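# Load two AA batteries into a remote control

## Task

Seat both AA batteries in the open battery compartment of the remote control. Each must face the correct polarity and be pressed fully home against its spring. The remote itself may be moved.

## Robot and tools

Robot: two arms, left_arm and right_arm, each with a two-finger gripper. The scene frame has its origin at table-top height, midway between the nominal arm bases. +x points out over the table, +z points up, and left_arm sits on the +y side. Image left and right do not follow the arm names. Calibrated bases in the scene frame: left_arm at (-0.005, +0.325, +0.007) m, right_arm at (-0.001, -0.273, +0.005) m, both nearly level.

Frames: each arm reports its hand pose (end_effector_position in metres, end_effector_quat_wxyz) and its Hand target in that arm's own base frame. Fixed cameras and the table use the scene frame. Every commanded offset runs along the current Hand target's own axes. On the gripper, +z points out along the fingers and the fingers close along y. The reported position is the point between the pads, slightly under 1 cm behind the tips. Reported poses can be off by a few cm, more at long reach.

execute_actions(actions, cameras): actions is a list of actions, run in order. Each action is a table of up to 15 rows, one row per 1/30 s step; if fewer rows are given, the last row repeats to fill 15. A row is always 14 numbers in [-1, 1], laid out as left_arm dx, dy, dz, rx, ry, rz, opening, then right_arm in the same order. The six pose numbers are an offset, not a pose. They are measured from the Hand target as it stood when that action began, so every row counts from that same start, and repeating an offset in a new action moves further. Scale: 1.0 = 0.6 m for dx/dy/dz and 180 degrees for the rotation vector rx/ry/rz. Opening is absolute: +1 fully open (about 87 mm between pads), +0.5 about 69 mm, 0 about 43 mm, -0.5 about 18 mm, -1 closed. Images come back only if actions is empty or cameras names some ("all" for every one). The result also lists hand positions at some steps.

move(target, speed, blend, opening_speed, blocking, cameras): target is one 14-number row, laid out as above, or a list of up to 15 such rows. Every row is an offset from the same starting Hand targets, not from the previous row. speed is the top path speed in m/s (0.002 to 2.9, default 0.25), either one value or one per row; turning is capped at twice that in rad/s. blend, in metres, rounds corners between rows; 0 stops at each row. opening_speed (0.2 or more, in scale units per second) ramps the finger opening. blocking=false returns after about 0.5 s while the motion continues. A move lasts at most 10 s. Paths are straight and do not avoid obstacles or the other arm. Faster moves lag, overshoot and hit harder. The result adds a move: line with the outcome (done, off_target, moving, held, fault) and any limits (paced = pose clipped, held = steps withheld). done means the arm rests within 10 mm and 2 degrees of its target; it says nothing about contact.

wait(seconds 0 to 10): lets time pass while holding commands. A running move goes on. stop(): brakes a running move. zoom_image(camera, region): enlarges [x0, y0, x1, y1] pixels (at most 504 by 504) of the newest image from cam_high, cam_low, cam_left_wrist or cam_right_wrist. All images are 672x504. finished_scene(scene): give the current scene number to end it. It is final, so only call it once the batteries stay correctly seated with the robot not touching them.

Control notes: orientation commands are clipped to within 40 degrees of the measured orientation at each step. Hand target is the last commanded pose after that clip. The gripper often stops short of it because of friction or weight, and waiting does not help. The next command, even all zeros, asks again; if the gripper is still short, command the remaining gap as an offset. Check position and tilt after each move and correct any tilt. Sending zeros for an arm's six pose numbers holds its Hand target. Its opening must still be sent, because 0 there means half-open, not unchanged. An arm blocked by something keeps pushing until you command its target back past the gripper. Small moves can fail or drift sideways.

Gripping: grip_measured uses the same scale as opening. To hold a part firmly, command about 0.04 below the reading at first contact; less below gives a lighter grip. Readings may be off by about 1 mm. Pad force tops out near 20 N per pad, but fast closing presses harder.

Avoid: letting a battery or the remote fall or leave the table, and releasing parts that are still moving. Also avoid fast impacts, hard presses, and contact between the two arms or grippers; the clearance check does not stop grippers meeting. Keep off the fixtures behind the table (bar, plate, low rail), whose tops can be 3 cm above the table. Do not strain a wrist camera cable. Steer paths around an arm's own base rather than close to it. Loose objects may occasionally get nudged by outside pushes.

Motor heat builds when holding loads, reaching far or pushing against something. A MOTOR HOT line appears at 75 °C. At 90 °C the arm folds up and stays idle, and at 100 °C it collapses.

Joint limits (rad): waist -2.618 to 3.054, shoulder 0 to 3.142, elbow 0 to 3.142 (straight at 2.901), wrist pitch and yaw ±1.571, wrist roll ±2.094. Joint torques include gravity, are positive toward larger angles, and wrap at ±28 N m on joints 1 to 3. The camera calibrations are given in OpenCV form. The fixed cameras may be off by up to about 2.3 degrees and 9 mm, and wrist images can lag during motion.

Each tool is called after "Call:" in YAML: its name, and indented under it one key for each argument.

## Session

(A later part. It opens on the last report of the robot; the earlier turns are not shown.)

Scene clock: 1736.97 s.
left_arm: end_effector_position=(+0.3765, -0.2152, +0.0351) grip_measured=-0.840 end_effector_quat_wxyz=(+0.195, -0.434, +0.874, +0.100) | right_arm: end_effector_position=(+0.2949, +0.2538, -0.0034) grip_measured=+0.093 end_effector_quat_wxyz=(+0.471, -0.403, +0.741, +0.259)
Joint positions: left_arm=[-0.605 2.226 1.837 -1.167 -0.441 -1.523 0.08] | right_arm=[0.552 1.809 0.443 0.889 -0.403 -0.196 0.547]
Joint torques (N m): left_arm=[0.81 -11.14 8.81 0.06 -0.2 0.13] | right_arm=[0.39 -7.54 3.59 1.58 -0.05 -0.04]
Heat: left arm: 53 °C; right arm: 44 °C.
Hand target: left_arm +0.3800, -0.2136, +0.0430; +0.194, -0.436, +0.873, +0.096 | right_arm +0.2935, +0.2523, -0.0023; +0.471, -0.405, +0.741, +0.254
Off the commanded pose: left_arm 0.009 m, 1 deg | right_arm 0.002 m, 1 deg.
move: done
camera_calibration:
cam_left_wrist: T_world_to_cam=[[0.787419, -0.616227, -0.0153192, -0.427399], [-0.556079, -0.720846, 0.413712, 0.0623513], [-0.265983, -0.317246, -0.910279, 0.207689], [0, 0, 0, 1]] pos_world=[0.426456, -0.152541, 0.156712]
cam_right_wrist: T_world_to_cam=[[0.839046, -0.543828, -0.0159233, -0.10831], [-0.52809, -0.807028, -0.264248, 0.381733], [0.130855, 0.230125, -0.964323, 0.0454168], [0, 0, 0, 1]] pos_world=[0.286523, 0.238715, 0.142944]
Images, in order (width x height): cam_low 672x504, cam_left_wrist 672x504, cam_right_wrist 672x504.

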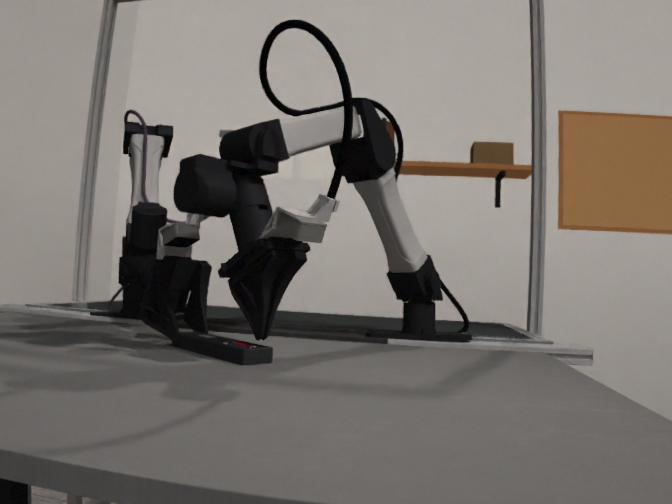

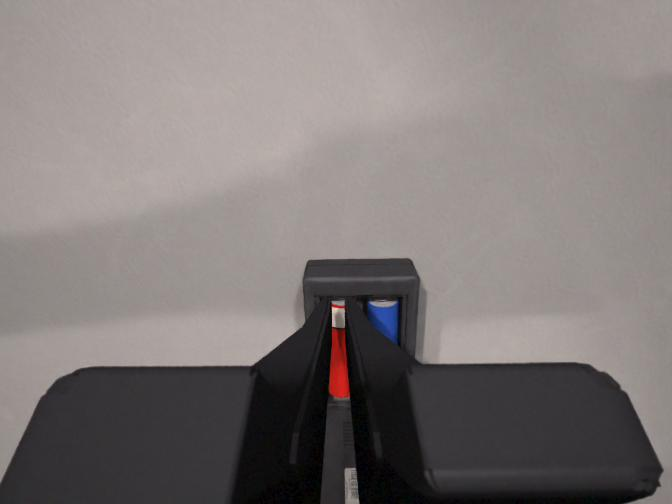

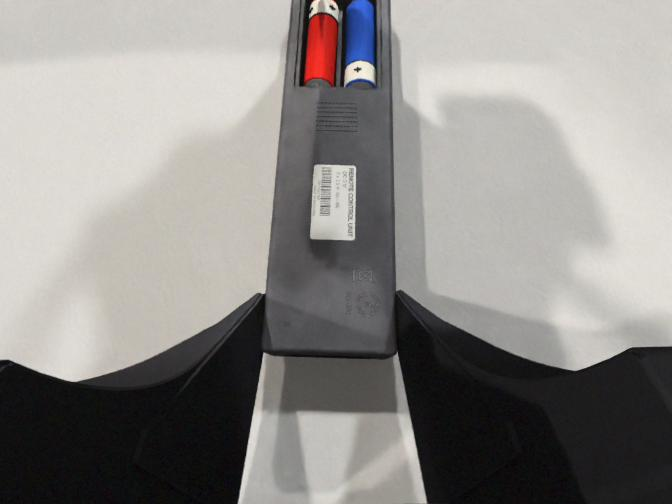

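Call:
move:
  target: [-0.0211, 0, -0.0453, 0, 0, 0, -0.84, 0, 0, 0, 0, 0, 0, -0.04]
  speed: 0.12
  cameras: ["cam_left_wrist", "cam_right_wrist", "cam_low"]

Call:
zoom_image:
  camera: "cam_left_wrist"
  region: [280, 190, 440, 310]

Call:
zoom_image:
  camera: "cam_low"
  region: [200, 320, 290, 380]

Scene clock: 1743.67 s.
left_arm: end_effector_position=(+0.3765, -0.2154, +0.0611) grip_measured=-0.840 end_effector_quat_wxyz=(+0.192, -0.432, +0.875, +0.104) | right_arm: end_effector_position=(+0.2949, +0.2538, -0.0034) grip_measured=+0.093 end_effector_quat_wxyz=(+0.471, -0.403, +0.741, +0.259)
Joint positions: left_arm=[-0.605 2.226 1.941 -1.28 -0.44 -1.522 0.08] | right_arm=[0.552 1.809 0.443 0.889 -0.403 -0.196 0.547]
Joint torques (N m): left_arm=[0.8 -11.9 8.87 0.06 -0.21 0.13] | right_arm=[0.4 -7.49 3.63 1.57 -0.05 -0.07]
Heat: left arm: 55 °C; right arm: 44 °C.
Hand target: left_arm +0.3799, -0.2135, +0.0730; +0.194, -0.436, +0.873, +0.096 | right_arm +0.2935, +0.2523, -0.0023; +0.471, -0.405, +0.741, +0.254
Off the commanded pose: left_arm 0.013 m, 1 deg | right_arm 0.002 m, 1 deg.
move: off_target (left_arm)
camera_calibration:
cam_left_wrist: T_world_to_cam=[[0.787066, -0.616364, -0.0249641, -0.426376], [-0.55279, -0.722691, 0.414899, 0.0497093], [-0.27377, -0.312753, -0.909525, 0.235153], [0, 0, 0, 1]] pos_world=[0.427443, -0.153333, 0.182609]
cam_right_wrist: T_world_to_cam=[[0.839046, -0.543828, -0.0159233, -0.10831], [-0.52809, -0.807028, -0.264248, 0.381733], [0.130855, 0.230125, -0.964323, 0.0454168], [0, 0, 0, 1]] pos_world=[0.286523, 0.238715, 0.142944]
Images, in order (width x height): cam_low 672x504, cam_left_wrist 672x504, cam_right_wrist 672x504.

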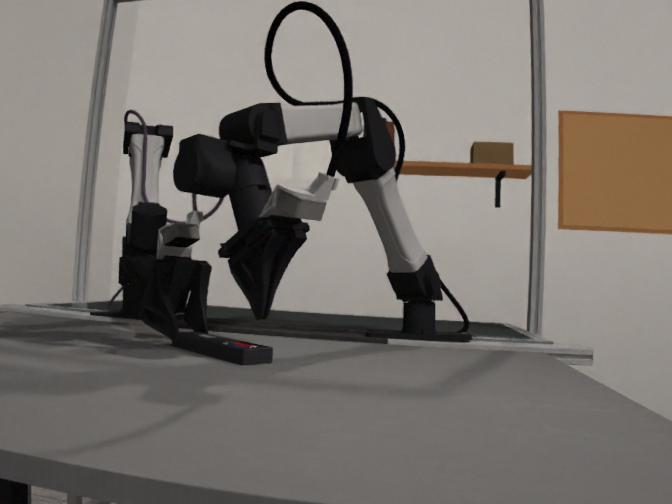

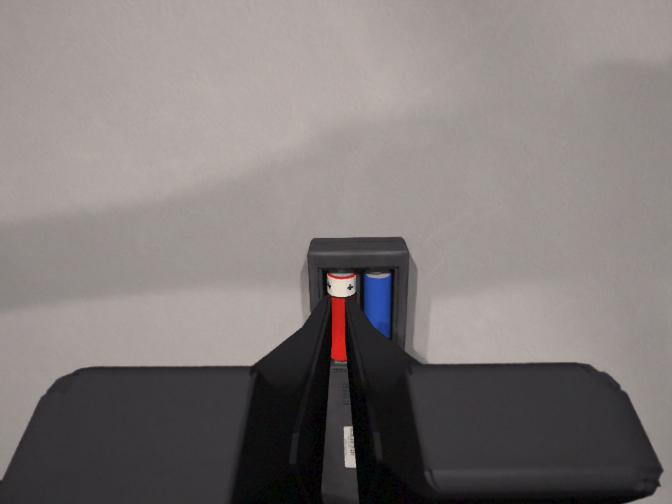

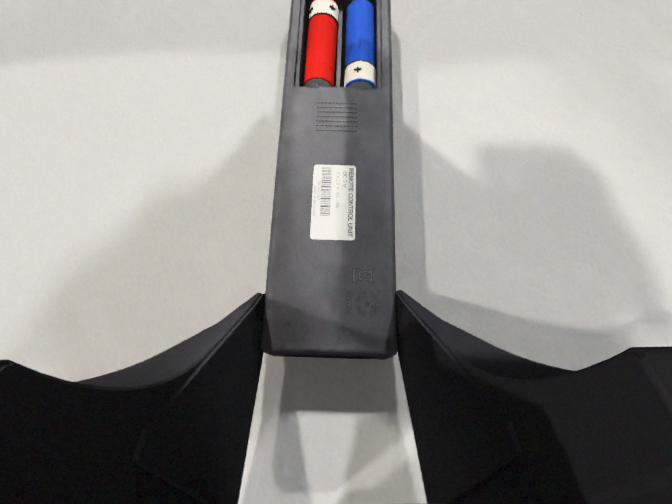

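Scaled by 3.150 from the camera's 672x504 image, which has a finer 960x720 frame.

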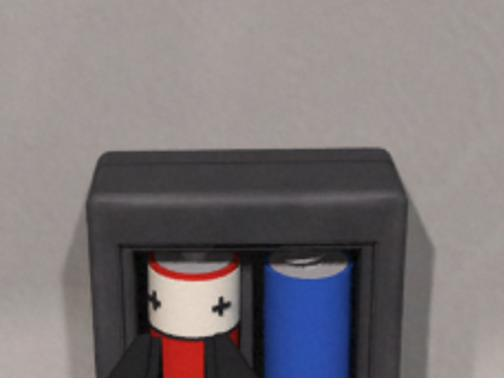

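Scaled by 5.600 from the camera's 672x504 image, which has a finer 960x720 frame.

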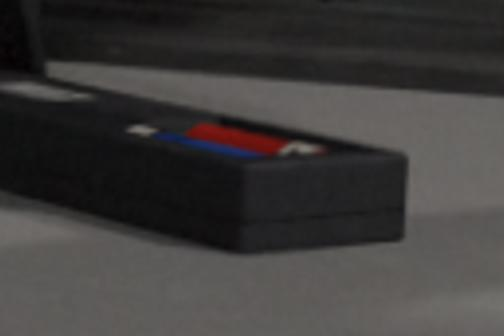

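Call:
move:
  target: [0.0363, 0.0085, -0.0261, 0, 0.0722, 0, -0.74, 0, 0, 0, 0, 0, 0, -0.04]
  speed: 0.15
  cameras: ["cam_left_wrist", "cam_right_wrist"]

Call:
zoom_image:
  camera: "cam_left_wrist"
  region: [270, 160, 430, 300]

Call:
zoom_image:
  camera: "cam_right_wrist"
  region: [260, 0, 420, 120]

Scene clock: 1756.33 s.
left_arm: end_effector_position=(+0.3550, -0.2319, +0.0574) grip_measured=-0.740 end_effector_quat_wxyz=(+0.087, -0.441, +0.891, +0.065) | right_arm: end_effector_position=(+0.2949, +0.2538, -0.0034) grip_measured=+0.093 end_effector_quat_wxyz=(+0.471, -0.403, +0.741, +0.259)
Joint positions: left_arm=[-0.572 2.226 1.941 -1.308 -0.216 -1.493 0.13] | right_arm=[0.552 1.809 0.443 0.889 -0.403 -0.196 0.547]
Joint torques (N m): left_arm=[0.79 -13.35 9.14 -0.01 -0.1 0.15] | right_arm=[0.4 -7.54 3.56 1.57 -0.06 -0.07]
Heat: left arm: 57 °C; right arm: 44 °C.
Hand target: left_arm +0.3599, -0.2314, +0.0780; +0.094, -0.444, +0.890, +0.046 | right_arm +0.2935, +0.2523, -0.0023; +0.471, -0.405, +0.741, +0.254
Off the commanded pose: left_arm 0.021 m, 2 deg | right_arm 0.002 m, 1 deg.
move: off_target (left_arm)
camera_calibration:
cam_left_wrist: T_world_to_cam=[[0.785917, -0.616702, -0.0448786, -0.418254], [-0.468328, -0.641078, 0.608019, 0.00529518], [-0.403737, -0.456834, -0.792653, 0.226688], [0, 0, 0, 1]] pos_world=[0.422715, -0.150985, 0.157695]
cam_right_wrist: T_world_to_cam=[[0.839046, -0.543828, -0.0159233, -0.10831], [-0.52809, -0.807028, -0.264248, 0.381733], [0.130855, 0.230125, -0.964323, 0.0454168], [0, 0, 0, 1]] pos_world=[0.286523, 0.238715, 0.142944]
Images, in order (width x height): cam_left_wrist 672x504, cam_right_wrist 672x504.

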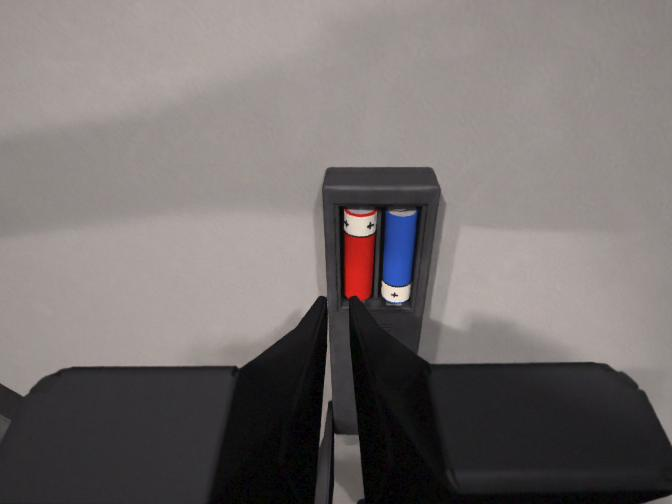

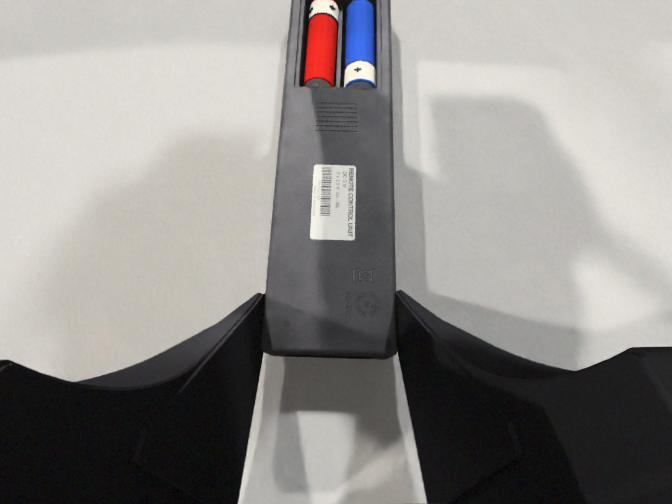

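Scaled by 3.150 from the camera's 672x504 image, which has a finer 960x720 frame.

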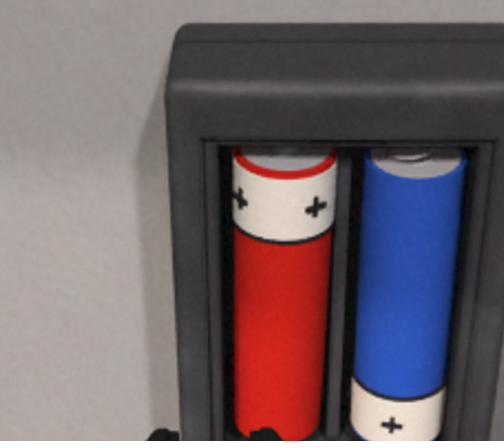

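Scaled by 3.150 from the camera's 672x504 image, which has a finer 960x720 frame.

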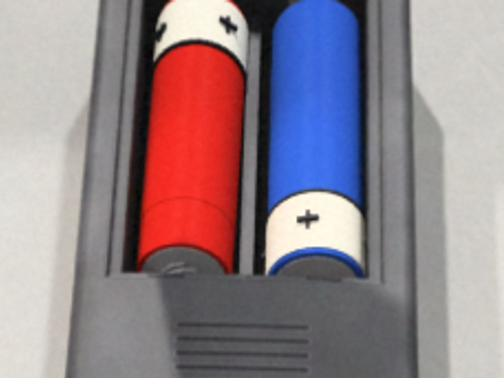

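Call:
move:
  target: [-0.0057, -0.0069, 0.0574, 0, 0, 0, -0.74, 0, 0, 0, 0, 0, 0, -0.04]
  speed: 0.1
  cameras: ["cam_left_wrist"]

Call:
zoom_image:
  camera: "cam_left_wrist"
  region: [240, 180, 440, 380]

Scene clock: 1784.70 s.
left_arm: end_effector_position=(+0.3650, -0.2262, +0.0451) grip_measured=-0.740 end_effector_quat_wxyz=(+0.093, -0.442, +0.891, +0.054) | right_arm: end_effector_position=(+0.2949, +0.2538, -0.0034) grip_measured=+0.093 end_effector_quat_wxyz=(+0.471, -0.403, +0.741, +0.259)
Joint positions: left_arm=[-0.548 2.226 1.892 -1.231 -0.215 -1.469 0.13] | right_arm=[0.552 1.809 0.443 0.889 -0.403 -0.196 0.547]
Joint torques (N m): left_arm=[0.76 -10.99 6.11 0.45 -0.07 0.15] | right_arm=[0.38 -7.51 3.54 1.58 -0.04 -0.07]
Heat: left arm: 63 °C; right arm: 43 °C.
Hand target: left_arm +0.3696, -0.2257, +0.0450; +0.094, -0.444, +0.890, +0.046 | right_arm +0.2935, +0.2523, -0.0023; +0.471, -0.405, +0.741, +0.254
Off the commanded pose: left_arm 0.005 m, 1 deg | right_arm 0.002 m, 1 deg.
move: done
camera_calibration:
cam_left_wrist: T_world_to_cam=[[0.78694, -0.61666, -0.0213363, -0.424681], [-0.479627, -0.633089, 0.607582, 0.027075], [-0.38818, -0.467897, -0.79397, 0.215515], [0, 0, 0, 1]] pos_world=[0.430843, -0.143904, 0.145601]
Images, in order (width x height): cam_left_wrist 672x504.

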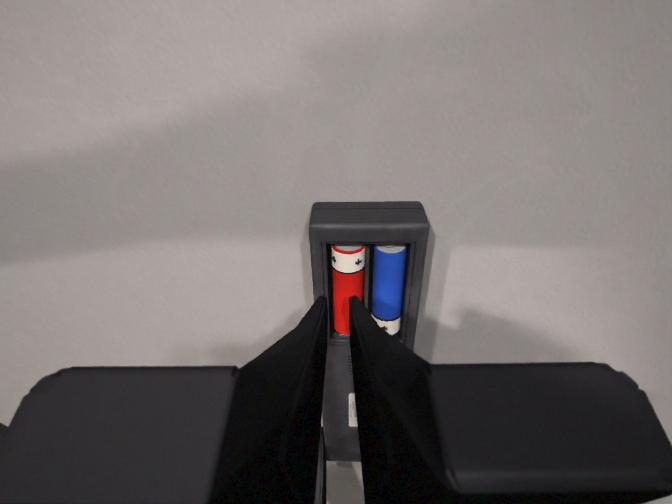

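Scaled by 2.520 from the camera's 672x504 image, which has a finer 960x720 frame.

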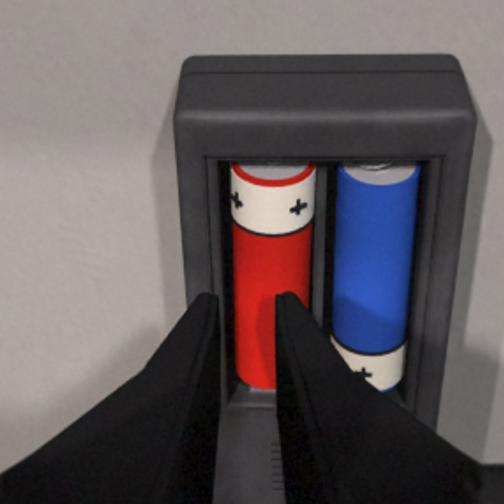

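Call:
move:
  target: [0.008, -0.0045, 0.0375, 0, 0, 0, -0.74, 0, 0, 0, 0, 0, 0, -0.04]
  speed: 0.06
  cameras: ["cam_left_wrist"]

Call:
zoom_image:
  camera: "cam_left_wrist"
  region: [240, 180, 440, 380]

Scene clock: 1791.00 s.
left_arm: end_effector_position=(+0.3687, -0.2286, +0.0320) grip_measured=-0.740 end_effector_quat_wxyz=(+0.099, -0.443, +0.890, +0.044) | right_arm: end_effector_position=(+0.2949, +0.2538, -0.0034) grip_measured=+0.093 end_effector_quat_wxyz=(+0.471, -0.403, +0.741, +0.259)
Joint positions: left_arm=[-0.548 2.226 1.84 -1.155 -0.215 -1.469 0.13] | right_arm=[0.552 1.809 0.443 0.889 -0.403 -0.196 0.547]
Joint torques (N m): left_arm=[0.75 -9.1 6.13 0.47 -0.07 0.14] | right_arm=[0.38 -7.54 3.6 1.57 -0.05 -0.06]
Heat: left arm: 62 °C; right arm: 43 °C.
Hand target: left_arm +0.3718, -0.2273, +0.0221; +0.094, -0.444, +0.890, +0.046 | right_arm +0.2935, +0.2523, -0.0023; +0.471, -0.405, +0.741, +0.254
Off the commanded pose: left_arm 0.011 m, 1 deg | right_arm 0.002 m, 1 deg.
move: off_target (left_arm)
camera_calibration:
cam_left_wrist: T_world_to_cam=[[0.787098, -0.616825, 0.00176731, -0.430084], [-0.491546, -0.6255, 0.605915, 0.0414588], [-0.372638, -0.477783, -0.795527, 0.197438], [0, 0, 0, 1]] pos_world=[0.43247, -0.145021, 0.132707]
Images, in order (width x height): cam_left_wrist 672x504.

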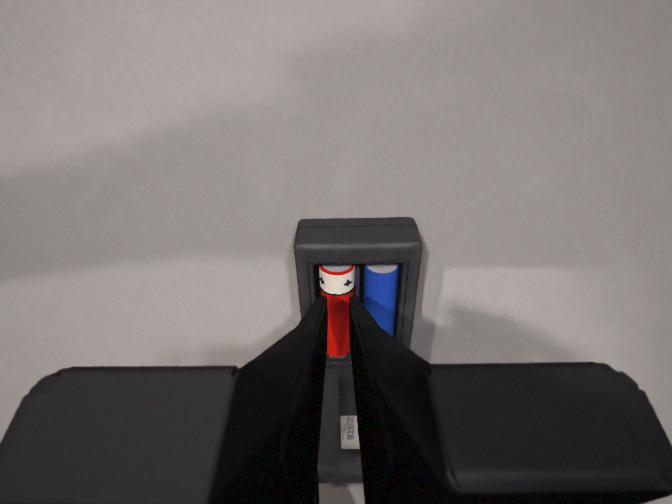

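Scaled by 2.520 from the camera's 672x504 image, which has a finer 960x720 frame.

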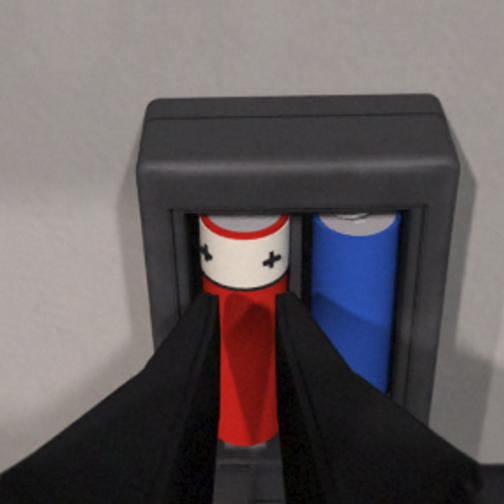

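Call:
move:
  target: [0.007, -0.001, 0.0329, 0, 0, 0, -0.74, 0, 0, 0, 0, 0, 0, -0.04]
  speed: 0.06
  cameras: ["cam_left_wrist", "cam_right_wrist"]

Call:
zoom_image:
  camera: "cam_left_wrist"
  region: [240, 180, 440, 380]

Call:
zoom_image:
  camera: "cam_right_wrist"
  region: [260, 0, 420, 120]

Scene clock: 1797.27 s.
left_arm: end_effector_position=(+0.3680, -0.2284, +0.0222) grip_measured=-0.739 end_effector_quat_wxyz=(+0.098, -0.441, +0.891, +0.045) | right_arm: end_effector_position=(+0.2949, +0.2538, -0.0034) grip_measured=+0.093 end_effector_quat_wxyz=(+0.471, -0.403, +0.741, +0.259)
Joint positions: left_arm=[-0.548 2.231 1.81 -1.12 -0.214 -1.464 0.13] | right_arm=[0.552 1.809 0.443 0.889 -0.403 -0.196 0.547]
Joint torques (N m): left_arm=[0.65 -8.1 4.16 0.82 -0.08 0.08] | right_arm=[0.43 -7.53 3.63 1.57 -0.04 -0.06]
Heat: left arm: 61 °C; right arm: 43 °C.
Hand target: left_arm +0.3724, -0.2278, +0.0019; +0.094, -0.444, +0.890, +0.046 | right_arm +0.2935, +0.2523, -0.0023; +0.471, -0.405, +0.741, +0.254
Off the commanded pose: left_arm 0.021 m, 1 deg | right_arm 0.002 m, 1 deg.
move: off_target (left_arm)
camera_calibration:
cam_left_wrist: T_world_to_cam=[[0.784088, -0.620649, 0.0000351482, -0.429161], [-0.493314, -0.623187, 0.606861, 0.0483759], [-0.376626, -0.47585, -0.794808, 0.19143], [0, 0, 0, 1]] pos_world=[0.432462, -0.145119, 0.122808]
cam_right_wrist: T_world_to_cam=[[0.839046, -0.543828, -0.0159233, -0.10831], [-0.52809, -0.807028, -0.264248, 0.381733], [0.130855, 0.230125, -0.964323, 0.0454168], [0, 0, 0, 1]] pos_world=[0.286523, 0.238715, 0.142944]
Images, in order (width x height): cam_left_wrist 672x504, cam_right_wrist 672x504.

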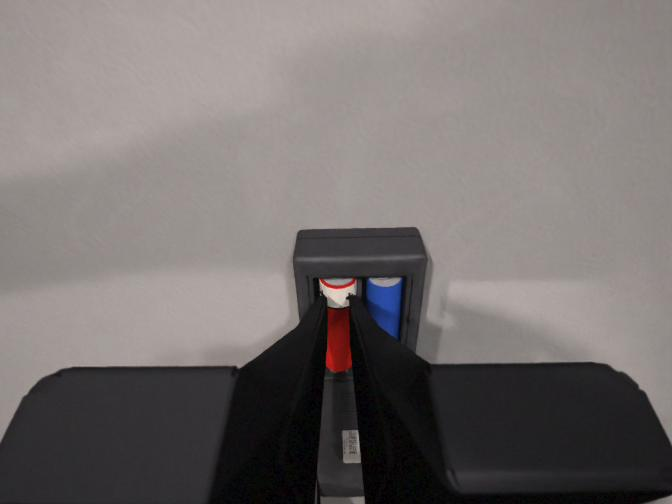

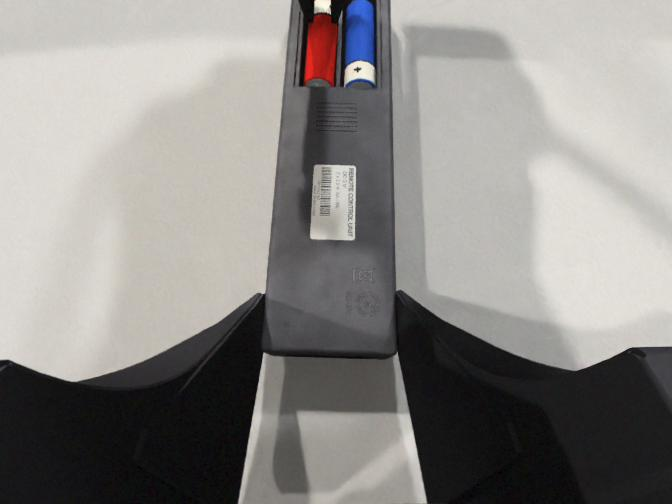

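Scaled by 2.520 from the camera's 672x504 image, which has a finer 960x720 frame.

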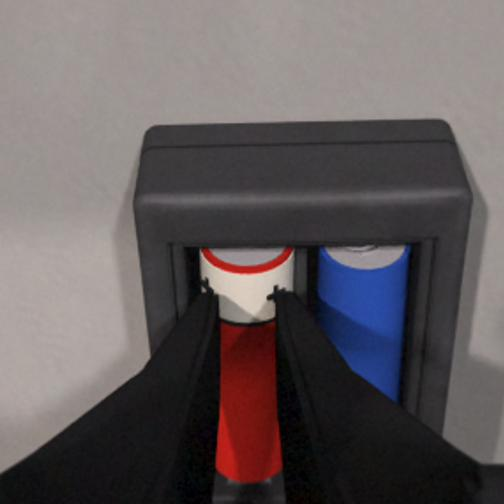

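Scaled by 3.150 from the camera's 672x504 image, which has a finer 960x720 frame.

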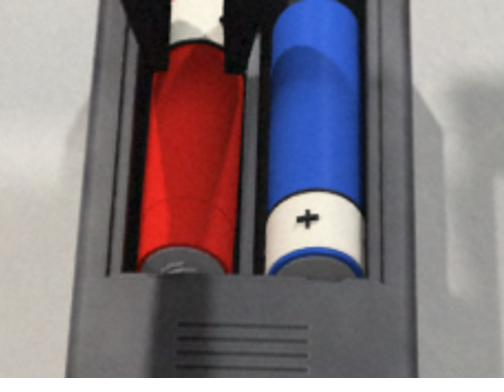

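Call:
move:
  target: [-0.0165, 0.0073, -0.116, 0, 0, 0, -0.74, 0, 0, 0, 0, 0, 0, -0.04]
  speed: 0.1
  cameras: ["cam_left_wrist", "cam_right_wrist", "cam_low"]

Call:
zoom_image:
  camera: "cam_left_wrist"
  region: [270, 160, 430, 300]

Call:
zoom_image:
  camera: "cam_right_wrist"
  region: [260, 0, 420, 120]

Call:
zoom_image:
  camera: "cam_low"
  region: [200, 320, 290, 380]

Scene clock: 1810.10 s.
left_arm: end_effector_position=(+0.3640, -0.2259, +0.0567) grip_measured=-0.740 end_effector_quat_wxyz=(+0.089, -0.439, +0.892, +0.059) | right_arm: end_effector_position=(+0.2949, +0.2538, -0.0034) grip_measured=+0.093 end_effector_quat_wxyz=(+0.471, -0.403, +0.741, +0.259)
Joint positions: left_arm=[-0.548 2.231 1.948 -1.292 -0.214 -1.463 0.13] | right_arm=[0.552 1.809 0.443 0.889 -0.403 -0.196 0.547]
Joint torques (N m): left_arm=[-0.24 -12.52 8.84 0.03 -0.09 -0.03] | right_arm=[0.38 -7.54 3.58 1.58 -0.04 -0.06]
Heat: left arm: 59 °C; right arm: 43 °C.
Hand target: left_arm +0.3658, -0.2289, +0.0720; +0.094, -0.444, +0.890, +0.046 | right_arm +0.2935, +0.2523, -0.0023; +0.471, -0.405, +0.741, +0.254
Off the commanded pose: left_arm 0.016 m, 2 deg | right_arm 0.002 m, 1 deg.
move: off_target (left_arm)
camera_calibration:
cam_left_wrist: T_world_to_cam=[[0.783376, -0.620639, -0.0336112, -0.422234], [-0.475953, -0.633774, 0.609753, 0.0181658], [-0.399738, -0.461669, -0.791879, 0.22992], [0, 0, 0, 1]] pos_world=[0.431321, -0.144395, 0.1568]
cam_right_wrist: T_world_to_cam=[[0.839046, -0.543828, -0.0159233, -0.10831], [-0.52809, -0.807028, -0.264248, 0.381733], [0.130855, 0.230125, -0.964323, 0.0454168], [0, 0, 0, 1]] pos_world=[0.286523, 0.238715, 0.142944]
Images, in order (width x height): cam_low 672x504, cam_left_wrist 672x504, cam_right_wrist 672x504.

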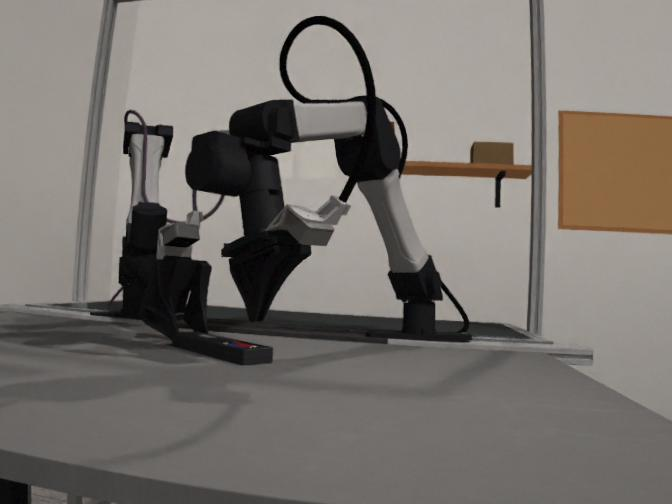

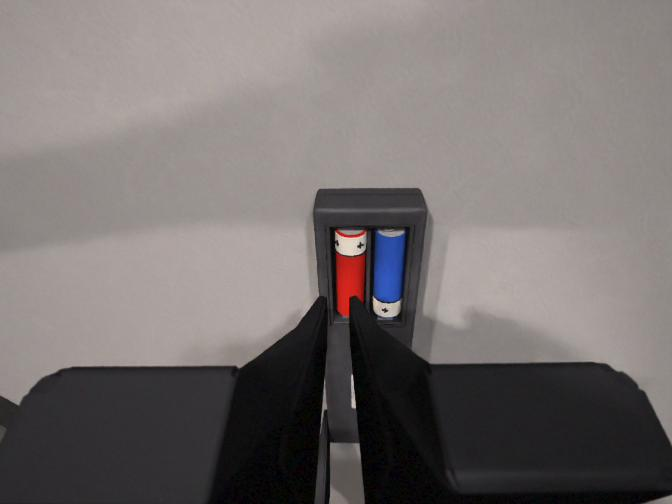

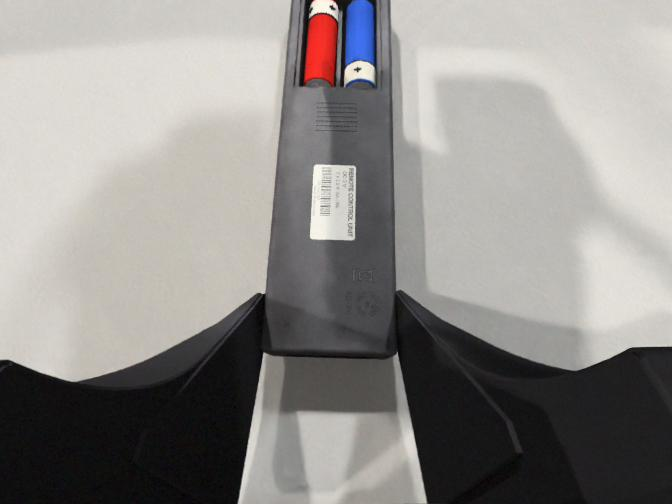

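Scaled by 3.150 from the camera's 672x504 image, which has a finer 960x720 frame.

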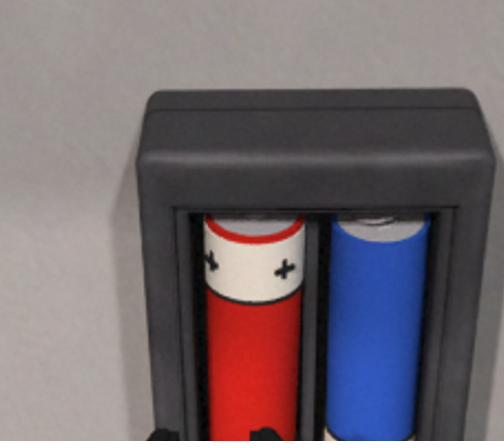

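Scaled by 3.150 from the camera's 672x504 image, which has a finer 960x720 frame.

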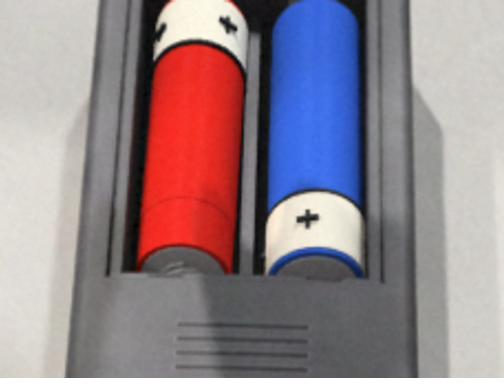

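Scaled by 5.600 from the camera's 672x504 image, which has a finer 960x720 frame.

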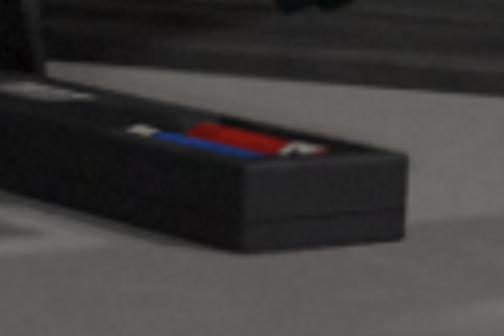

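Call:
move:
  target:
    - [-0.0208, 0, -0.0978, 0, 0, 0, -0.74, 0, 0, 0, 0, 0, 0, -0.04]
    - [-0.1062, 0.12, -0.1307, 0, 0, 0, -0.74, 0, 0, 0, 0, 0, 0, 0.4]
  speed: 0.2
  blend: [0.02, 0]
  opening_speed: 0.4
  cameras: ["cam_right_wrist", "cam_low", "cam_high"]

Call:
zoom_image:
  camera: "cam_right_wrist"
  region: [260, 0, 420, 120]

Call:
zoom_image:
  camera: "cam_low"
  region: [200, 320, 290, 380]

Scene clock: 1827.03 s.
left_arm: end_effector_position=(+0.3401, -0.1509, +0.1523) grip_measured=-0.740 end_effector_quat_wxyz=(+0.091, -0.445, +0.889, +0.053) | right_arm: end_effector_position=(+0.2925, +0.2523, -0.0072) grip_measured=+0.400 end_effector_quat_wxyz=(+0.463, -0.403, +0.746, +0.258)
Joint positions: left_arm=[-0.409 1.982 1.946 -1.498 -0.209 -1.334 0.13] | right_arm=[0.552 1.809 0.443 0.87 -0.403 -0.196 0.7]
Joint torques (N m): left_arm=[0.2 -11.26 6.01 0.21 -0.08 0.14] | right_arm=[0.44 -7.54 3.58 1.76 -0.05 -0.07]
Heat: left arm: 60 °C; right arm: 43 °C.
Hand target: left_arm +0.3357, -0.1486, +0.1618; +0.094, -0.444, +0.890, +0.046 | right_arm +0.2935, +0.2523, -0.0023; +0.471, -0.405, +0.741, +0.254
Off the commanded pose: left_arm 0.011 m, 1 deg | right_arm 0.005 m, 1 deg.
move: off_target (left_arm)
camera_calibration:
cam_right_wrist: T_world_to_cam=[[0.838559, -0.544269, -0.0243137, -0.107022], [-0.532609, -0.809568, -0.246836, 0.380206], [0.114661, 0.219936, -0.968752, 0.0496488], [0, 0, 0, 1]] pos_world=[0.286553, 0.238634, 0.139344]
Images, in order (width x height): cam_high 672x504, cam_low 672x504, cam_right_wrist 672x504.

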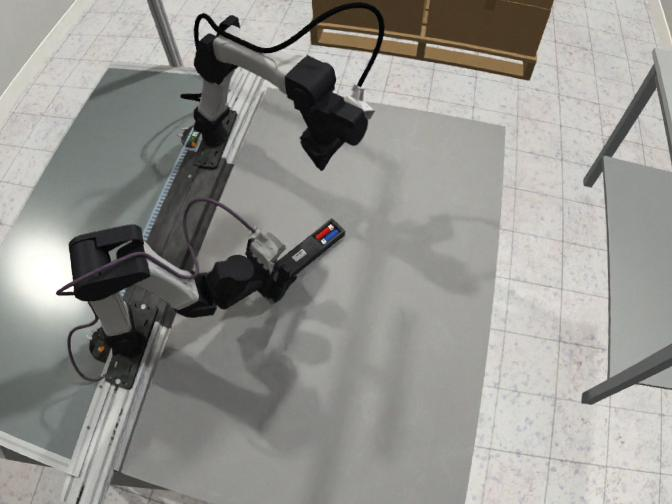

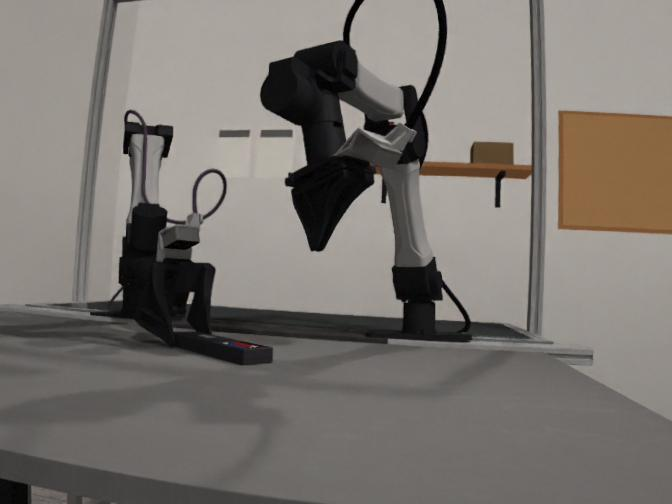

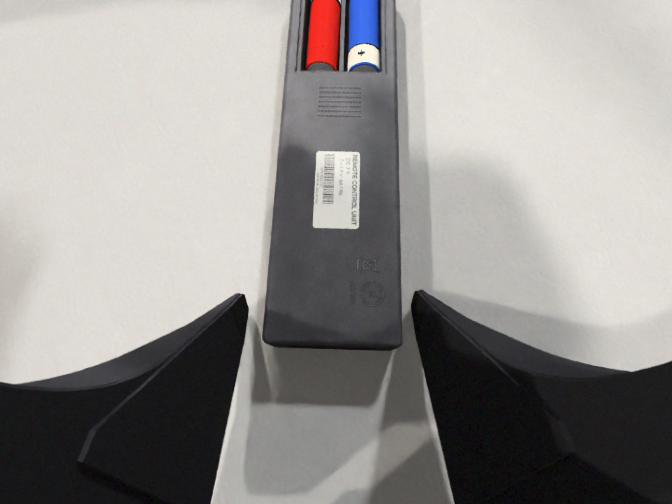

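Scaled by 3.150 from the camera's 672x504 image, which has a finer 960x720 frame.

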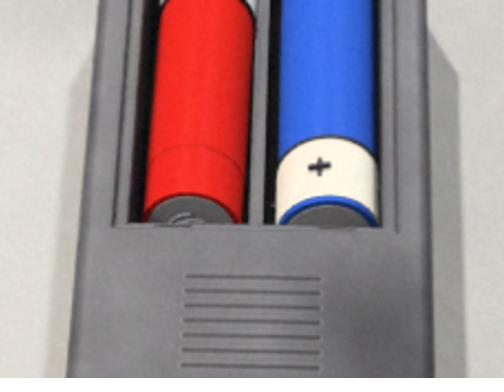

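Scaled by 5.600 from the camera's 672x504 image, which has a finer 960x720 frame.

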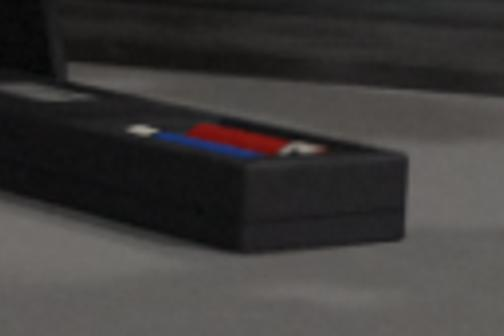

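Call:
move:
  target: [0, 0, 0, 0, 0, 0, -0.74, 0, 0, -0.12, 0, 0, 0, 0.45]
  speed: 0.12
  cameras: ["cam_right_wrist", "cam_high"]

Call:
zoom_image:
  camera: "cam_right_wrist"
  region: [240, 0, 440, 150]

Call:
zoom_image:
  camera: "cam_high"
  region: [270, 200, 370, 290]

Scene clock: 1834.47 s.
left_arm: end_effector_position=(+0.3401, -0.1509, +0.1523) grip_measured=-0.740 end_effector_quat_wxyz=(+0.091, -0.445, +0.889, +0.053) | right_arm: end_effector_position=(+0.2583, +0.1962, +0.0216) grip_measured=+0.450 end_effector_quat_wxyz=(+0.462, -0.399, +0.752, +0.249)
Joint positions: left_arm=[-0.409 1.982 1.946 -1.498 -0.209 -1.334 0.13] | right_arm=[0.419 1.422 0.271 0.614 -0.497 -0.268 0.725]
Joint torques (N m): left_arm=[0.21 -11.28 5.98 0.22 -0.07 0.15] | right_arm=[-0.28 -5.71 4.68 1.72 -0.38 -0.1]
Heat: left arm: 59 °C; right arm: 43 °C.
Hand target: left_arm +0.3357, -0.1486, +0.1618; +0.094, -0.444, +0.890, +0.046 | right_arm +0.2581, +0.1976, +0.0286; +0.471, -0.405, +0.741, +0.254
Off the commanded pose: left_arm 0.011 m, 1 deg | right_arm 0.007 m, 2 deg.
move: off_target (left_arm)
camera_calibration:
cam_right_wrist: T_world_to_cam=[[0.828209, -0.560092, -0.0191358, -0.102502], [-0.548202, -0.802592, -0.235204, 0.326123], [0.116378, 0.205289, -0.971758, 0.0963146], [0, 0, 0, 1]] pos_world=[0.252465, 0.184561, 0.168339]
Images, in order (width x height): cam_high 672x504, cam_right_wrist 672x504.

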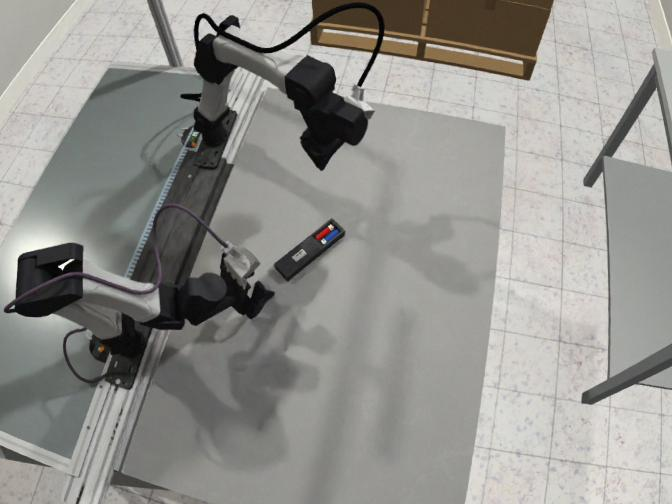

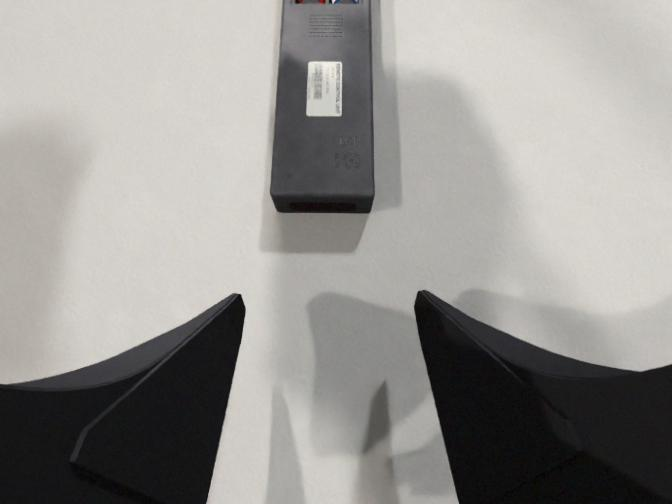

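Scaled by 2.520 from the camera's 672x504 image, which has a finer 960x720 frame.

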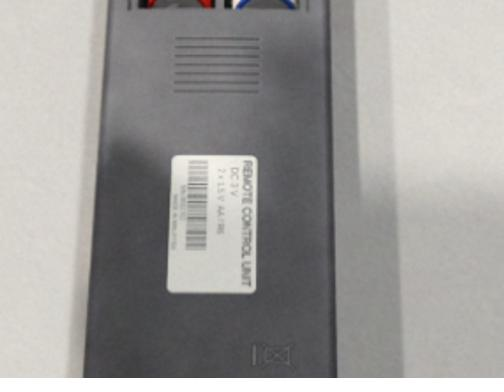

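Scaled by 5.040 from the camera's 672x504 image, which has a finer 960x720 frame.

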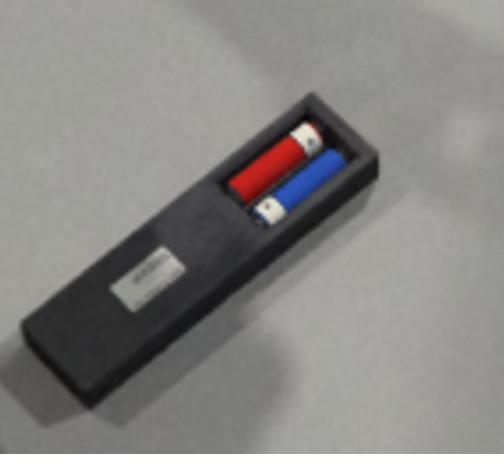

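Call:
zoom_image:
  camera: "cam_high"
  region: [305, 212, 355, 252]

Scaled by 10.080 from the camera's 672x504 image, which has a finer 960x720 frame.

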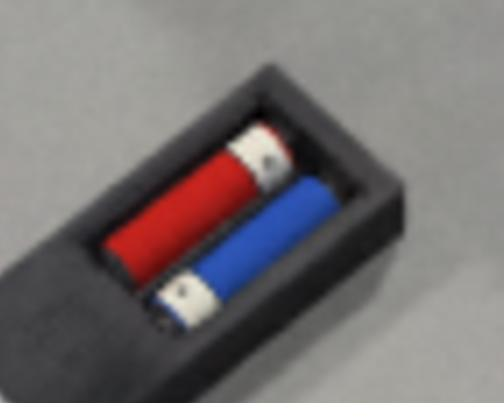

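Call:
finished_scene:
  scene: 2

The scene is finished: the task was done.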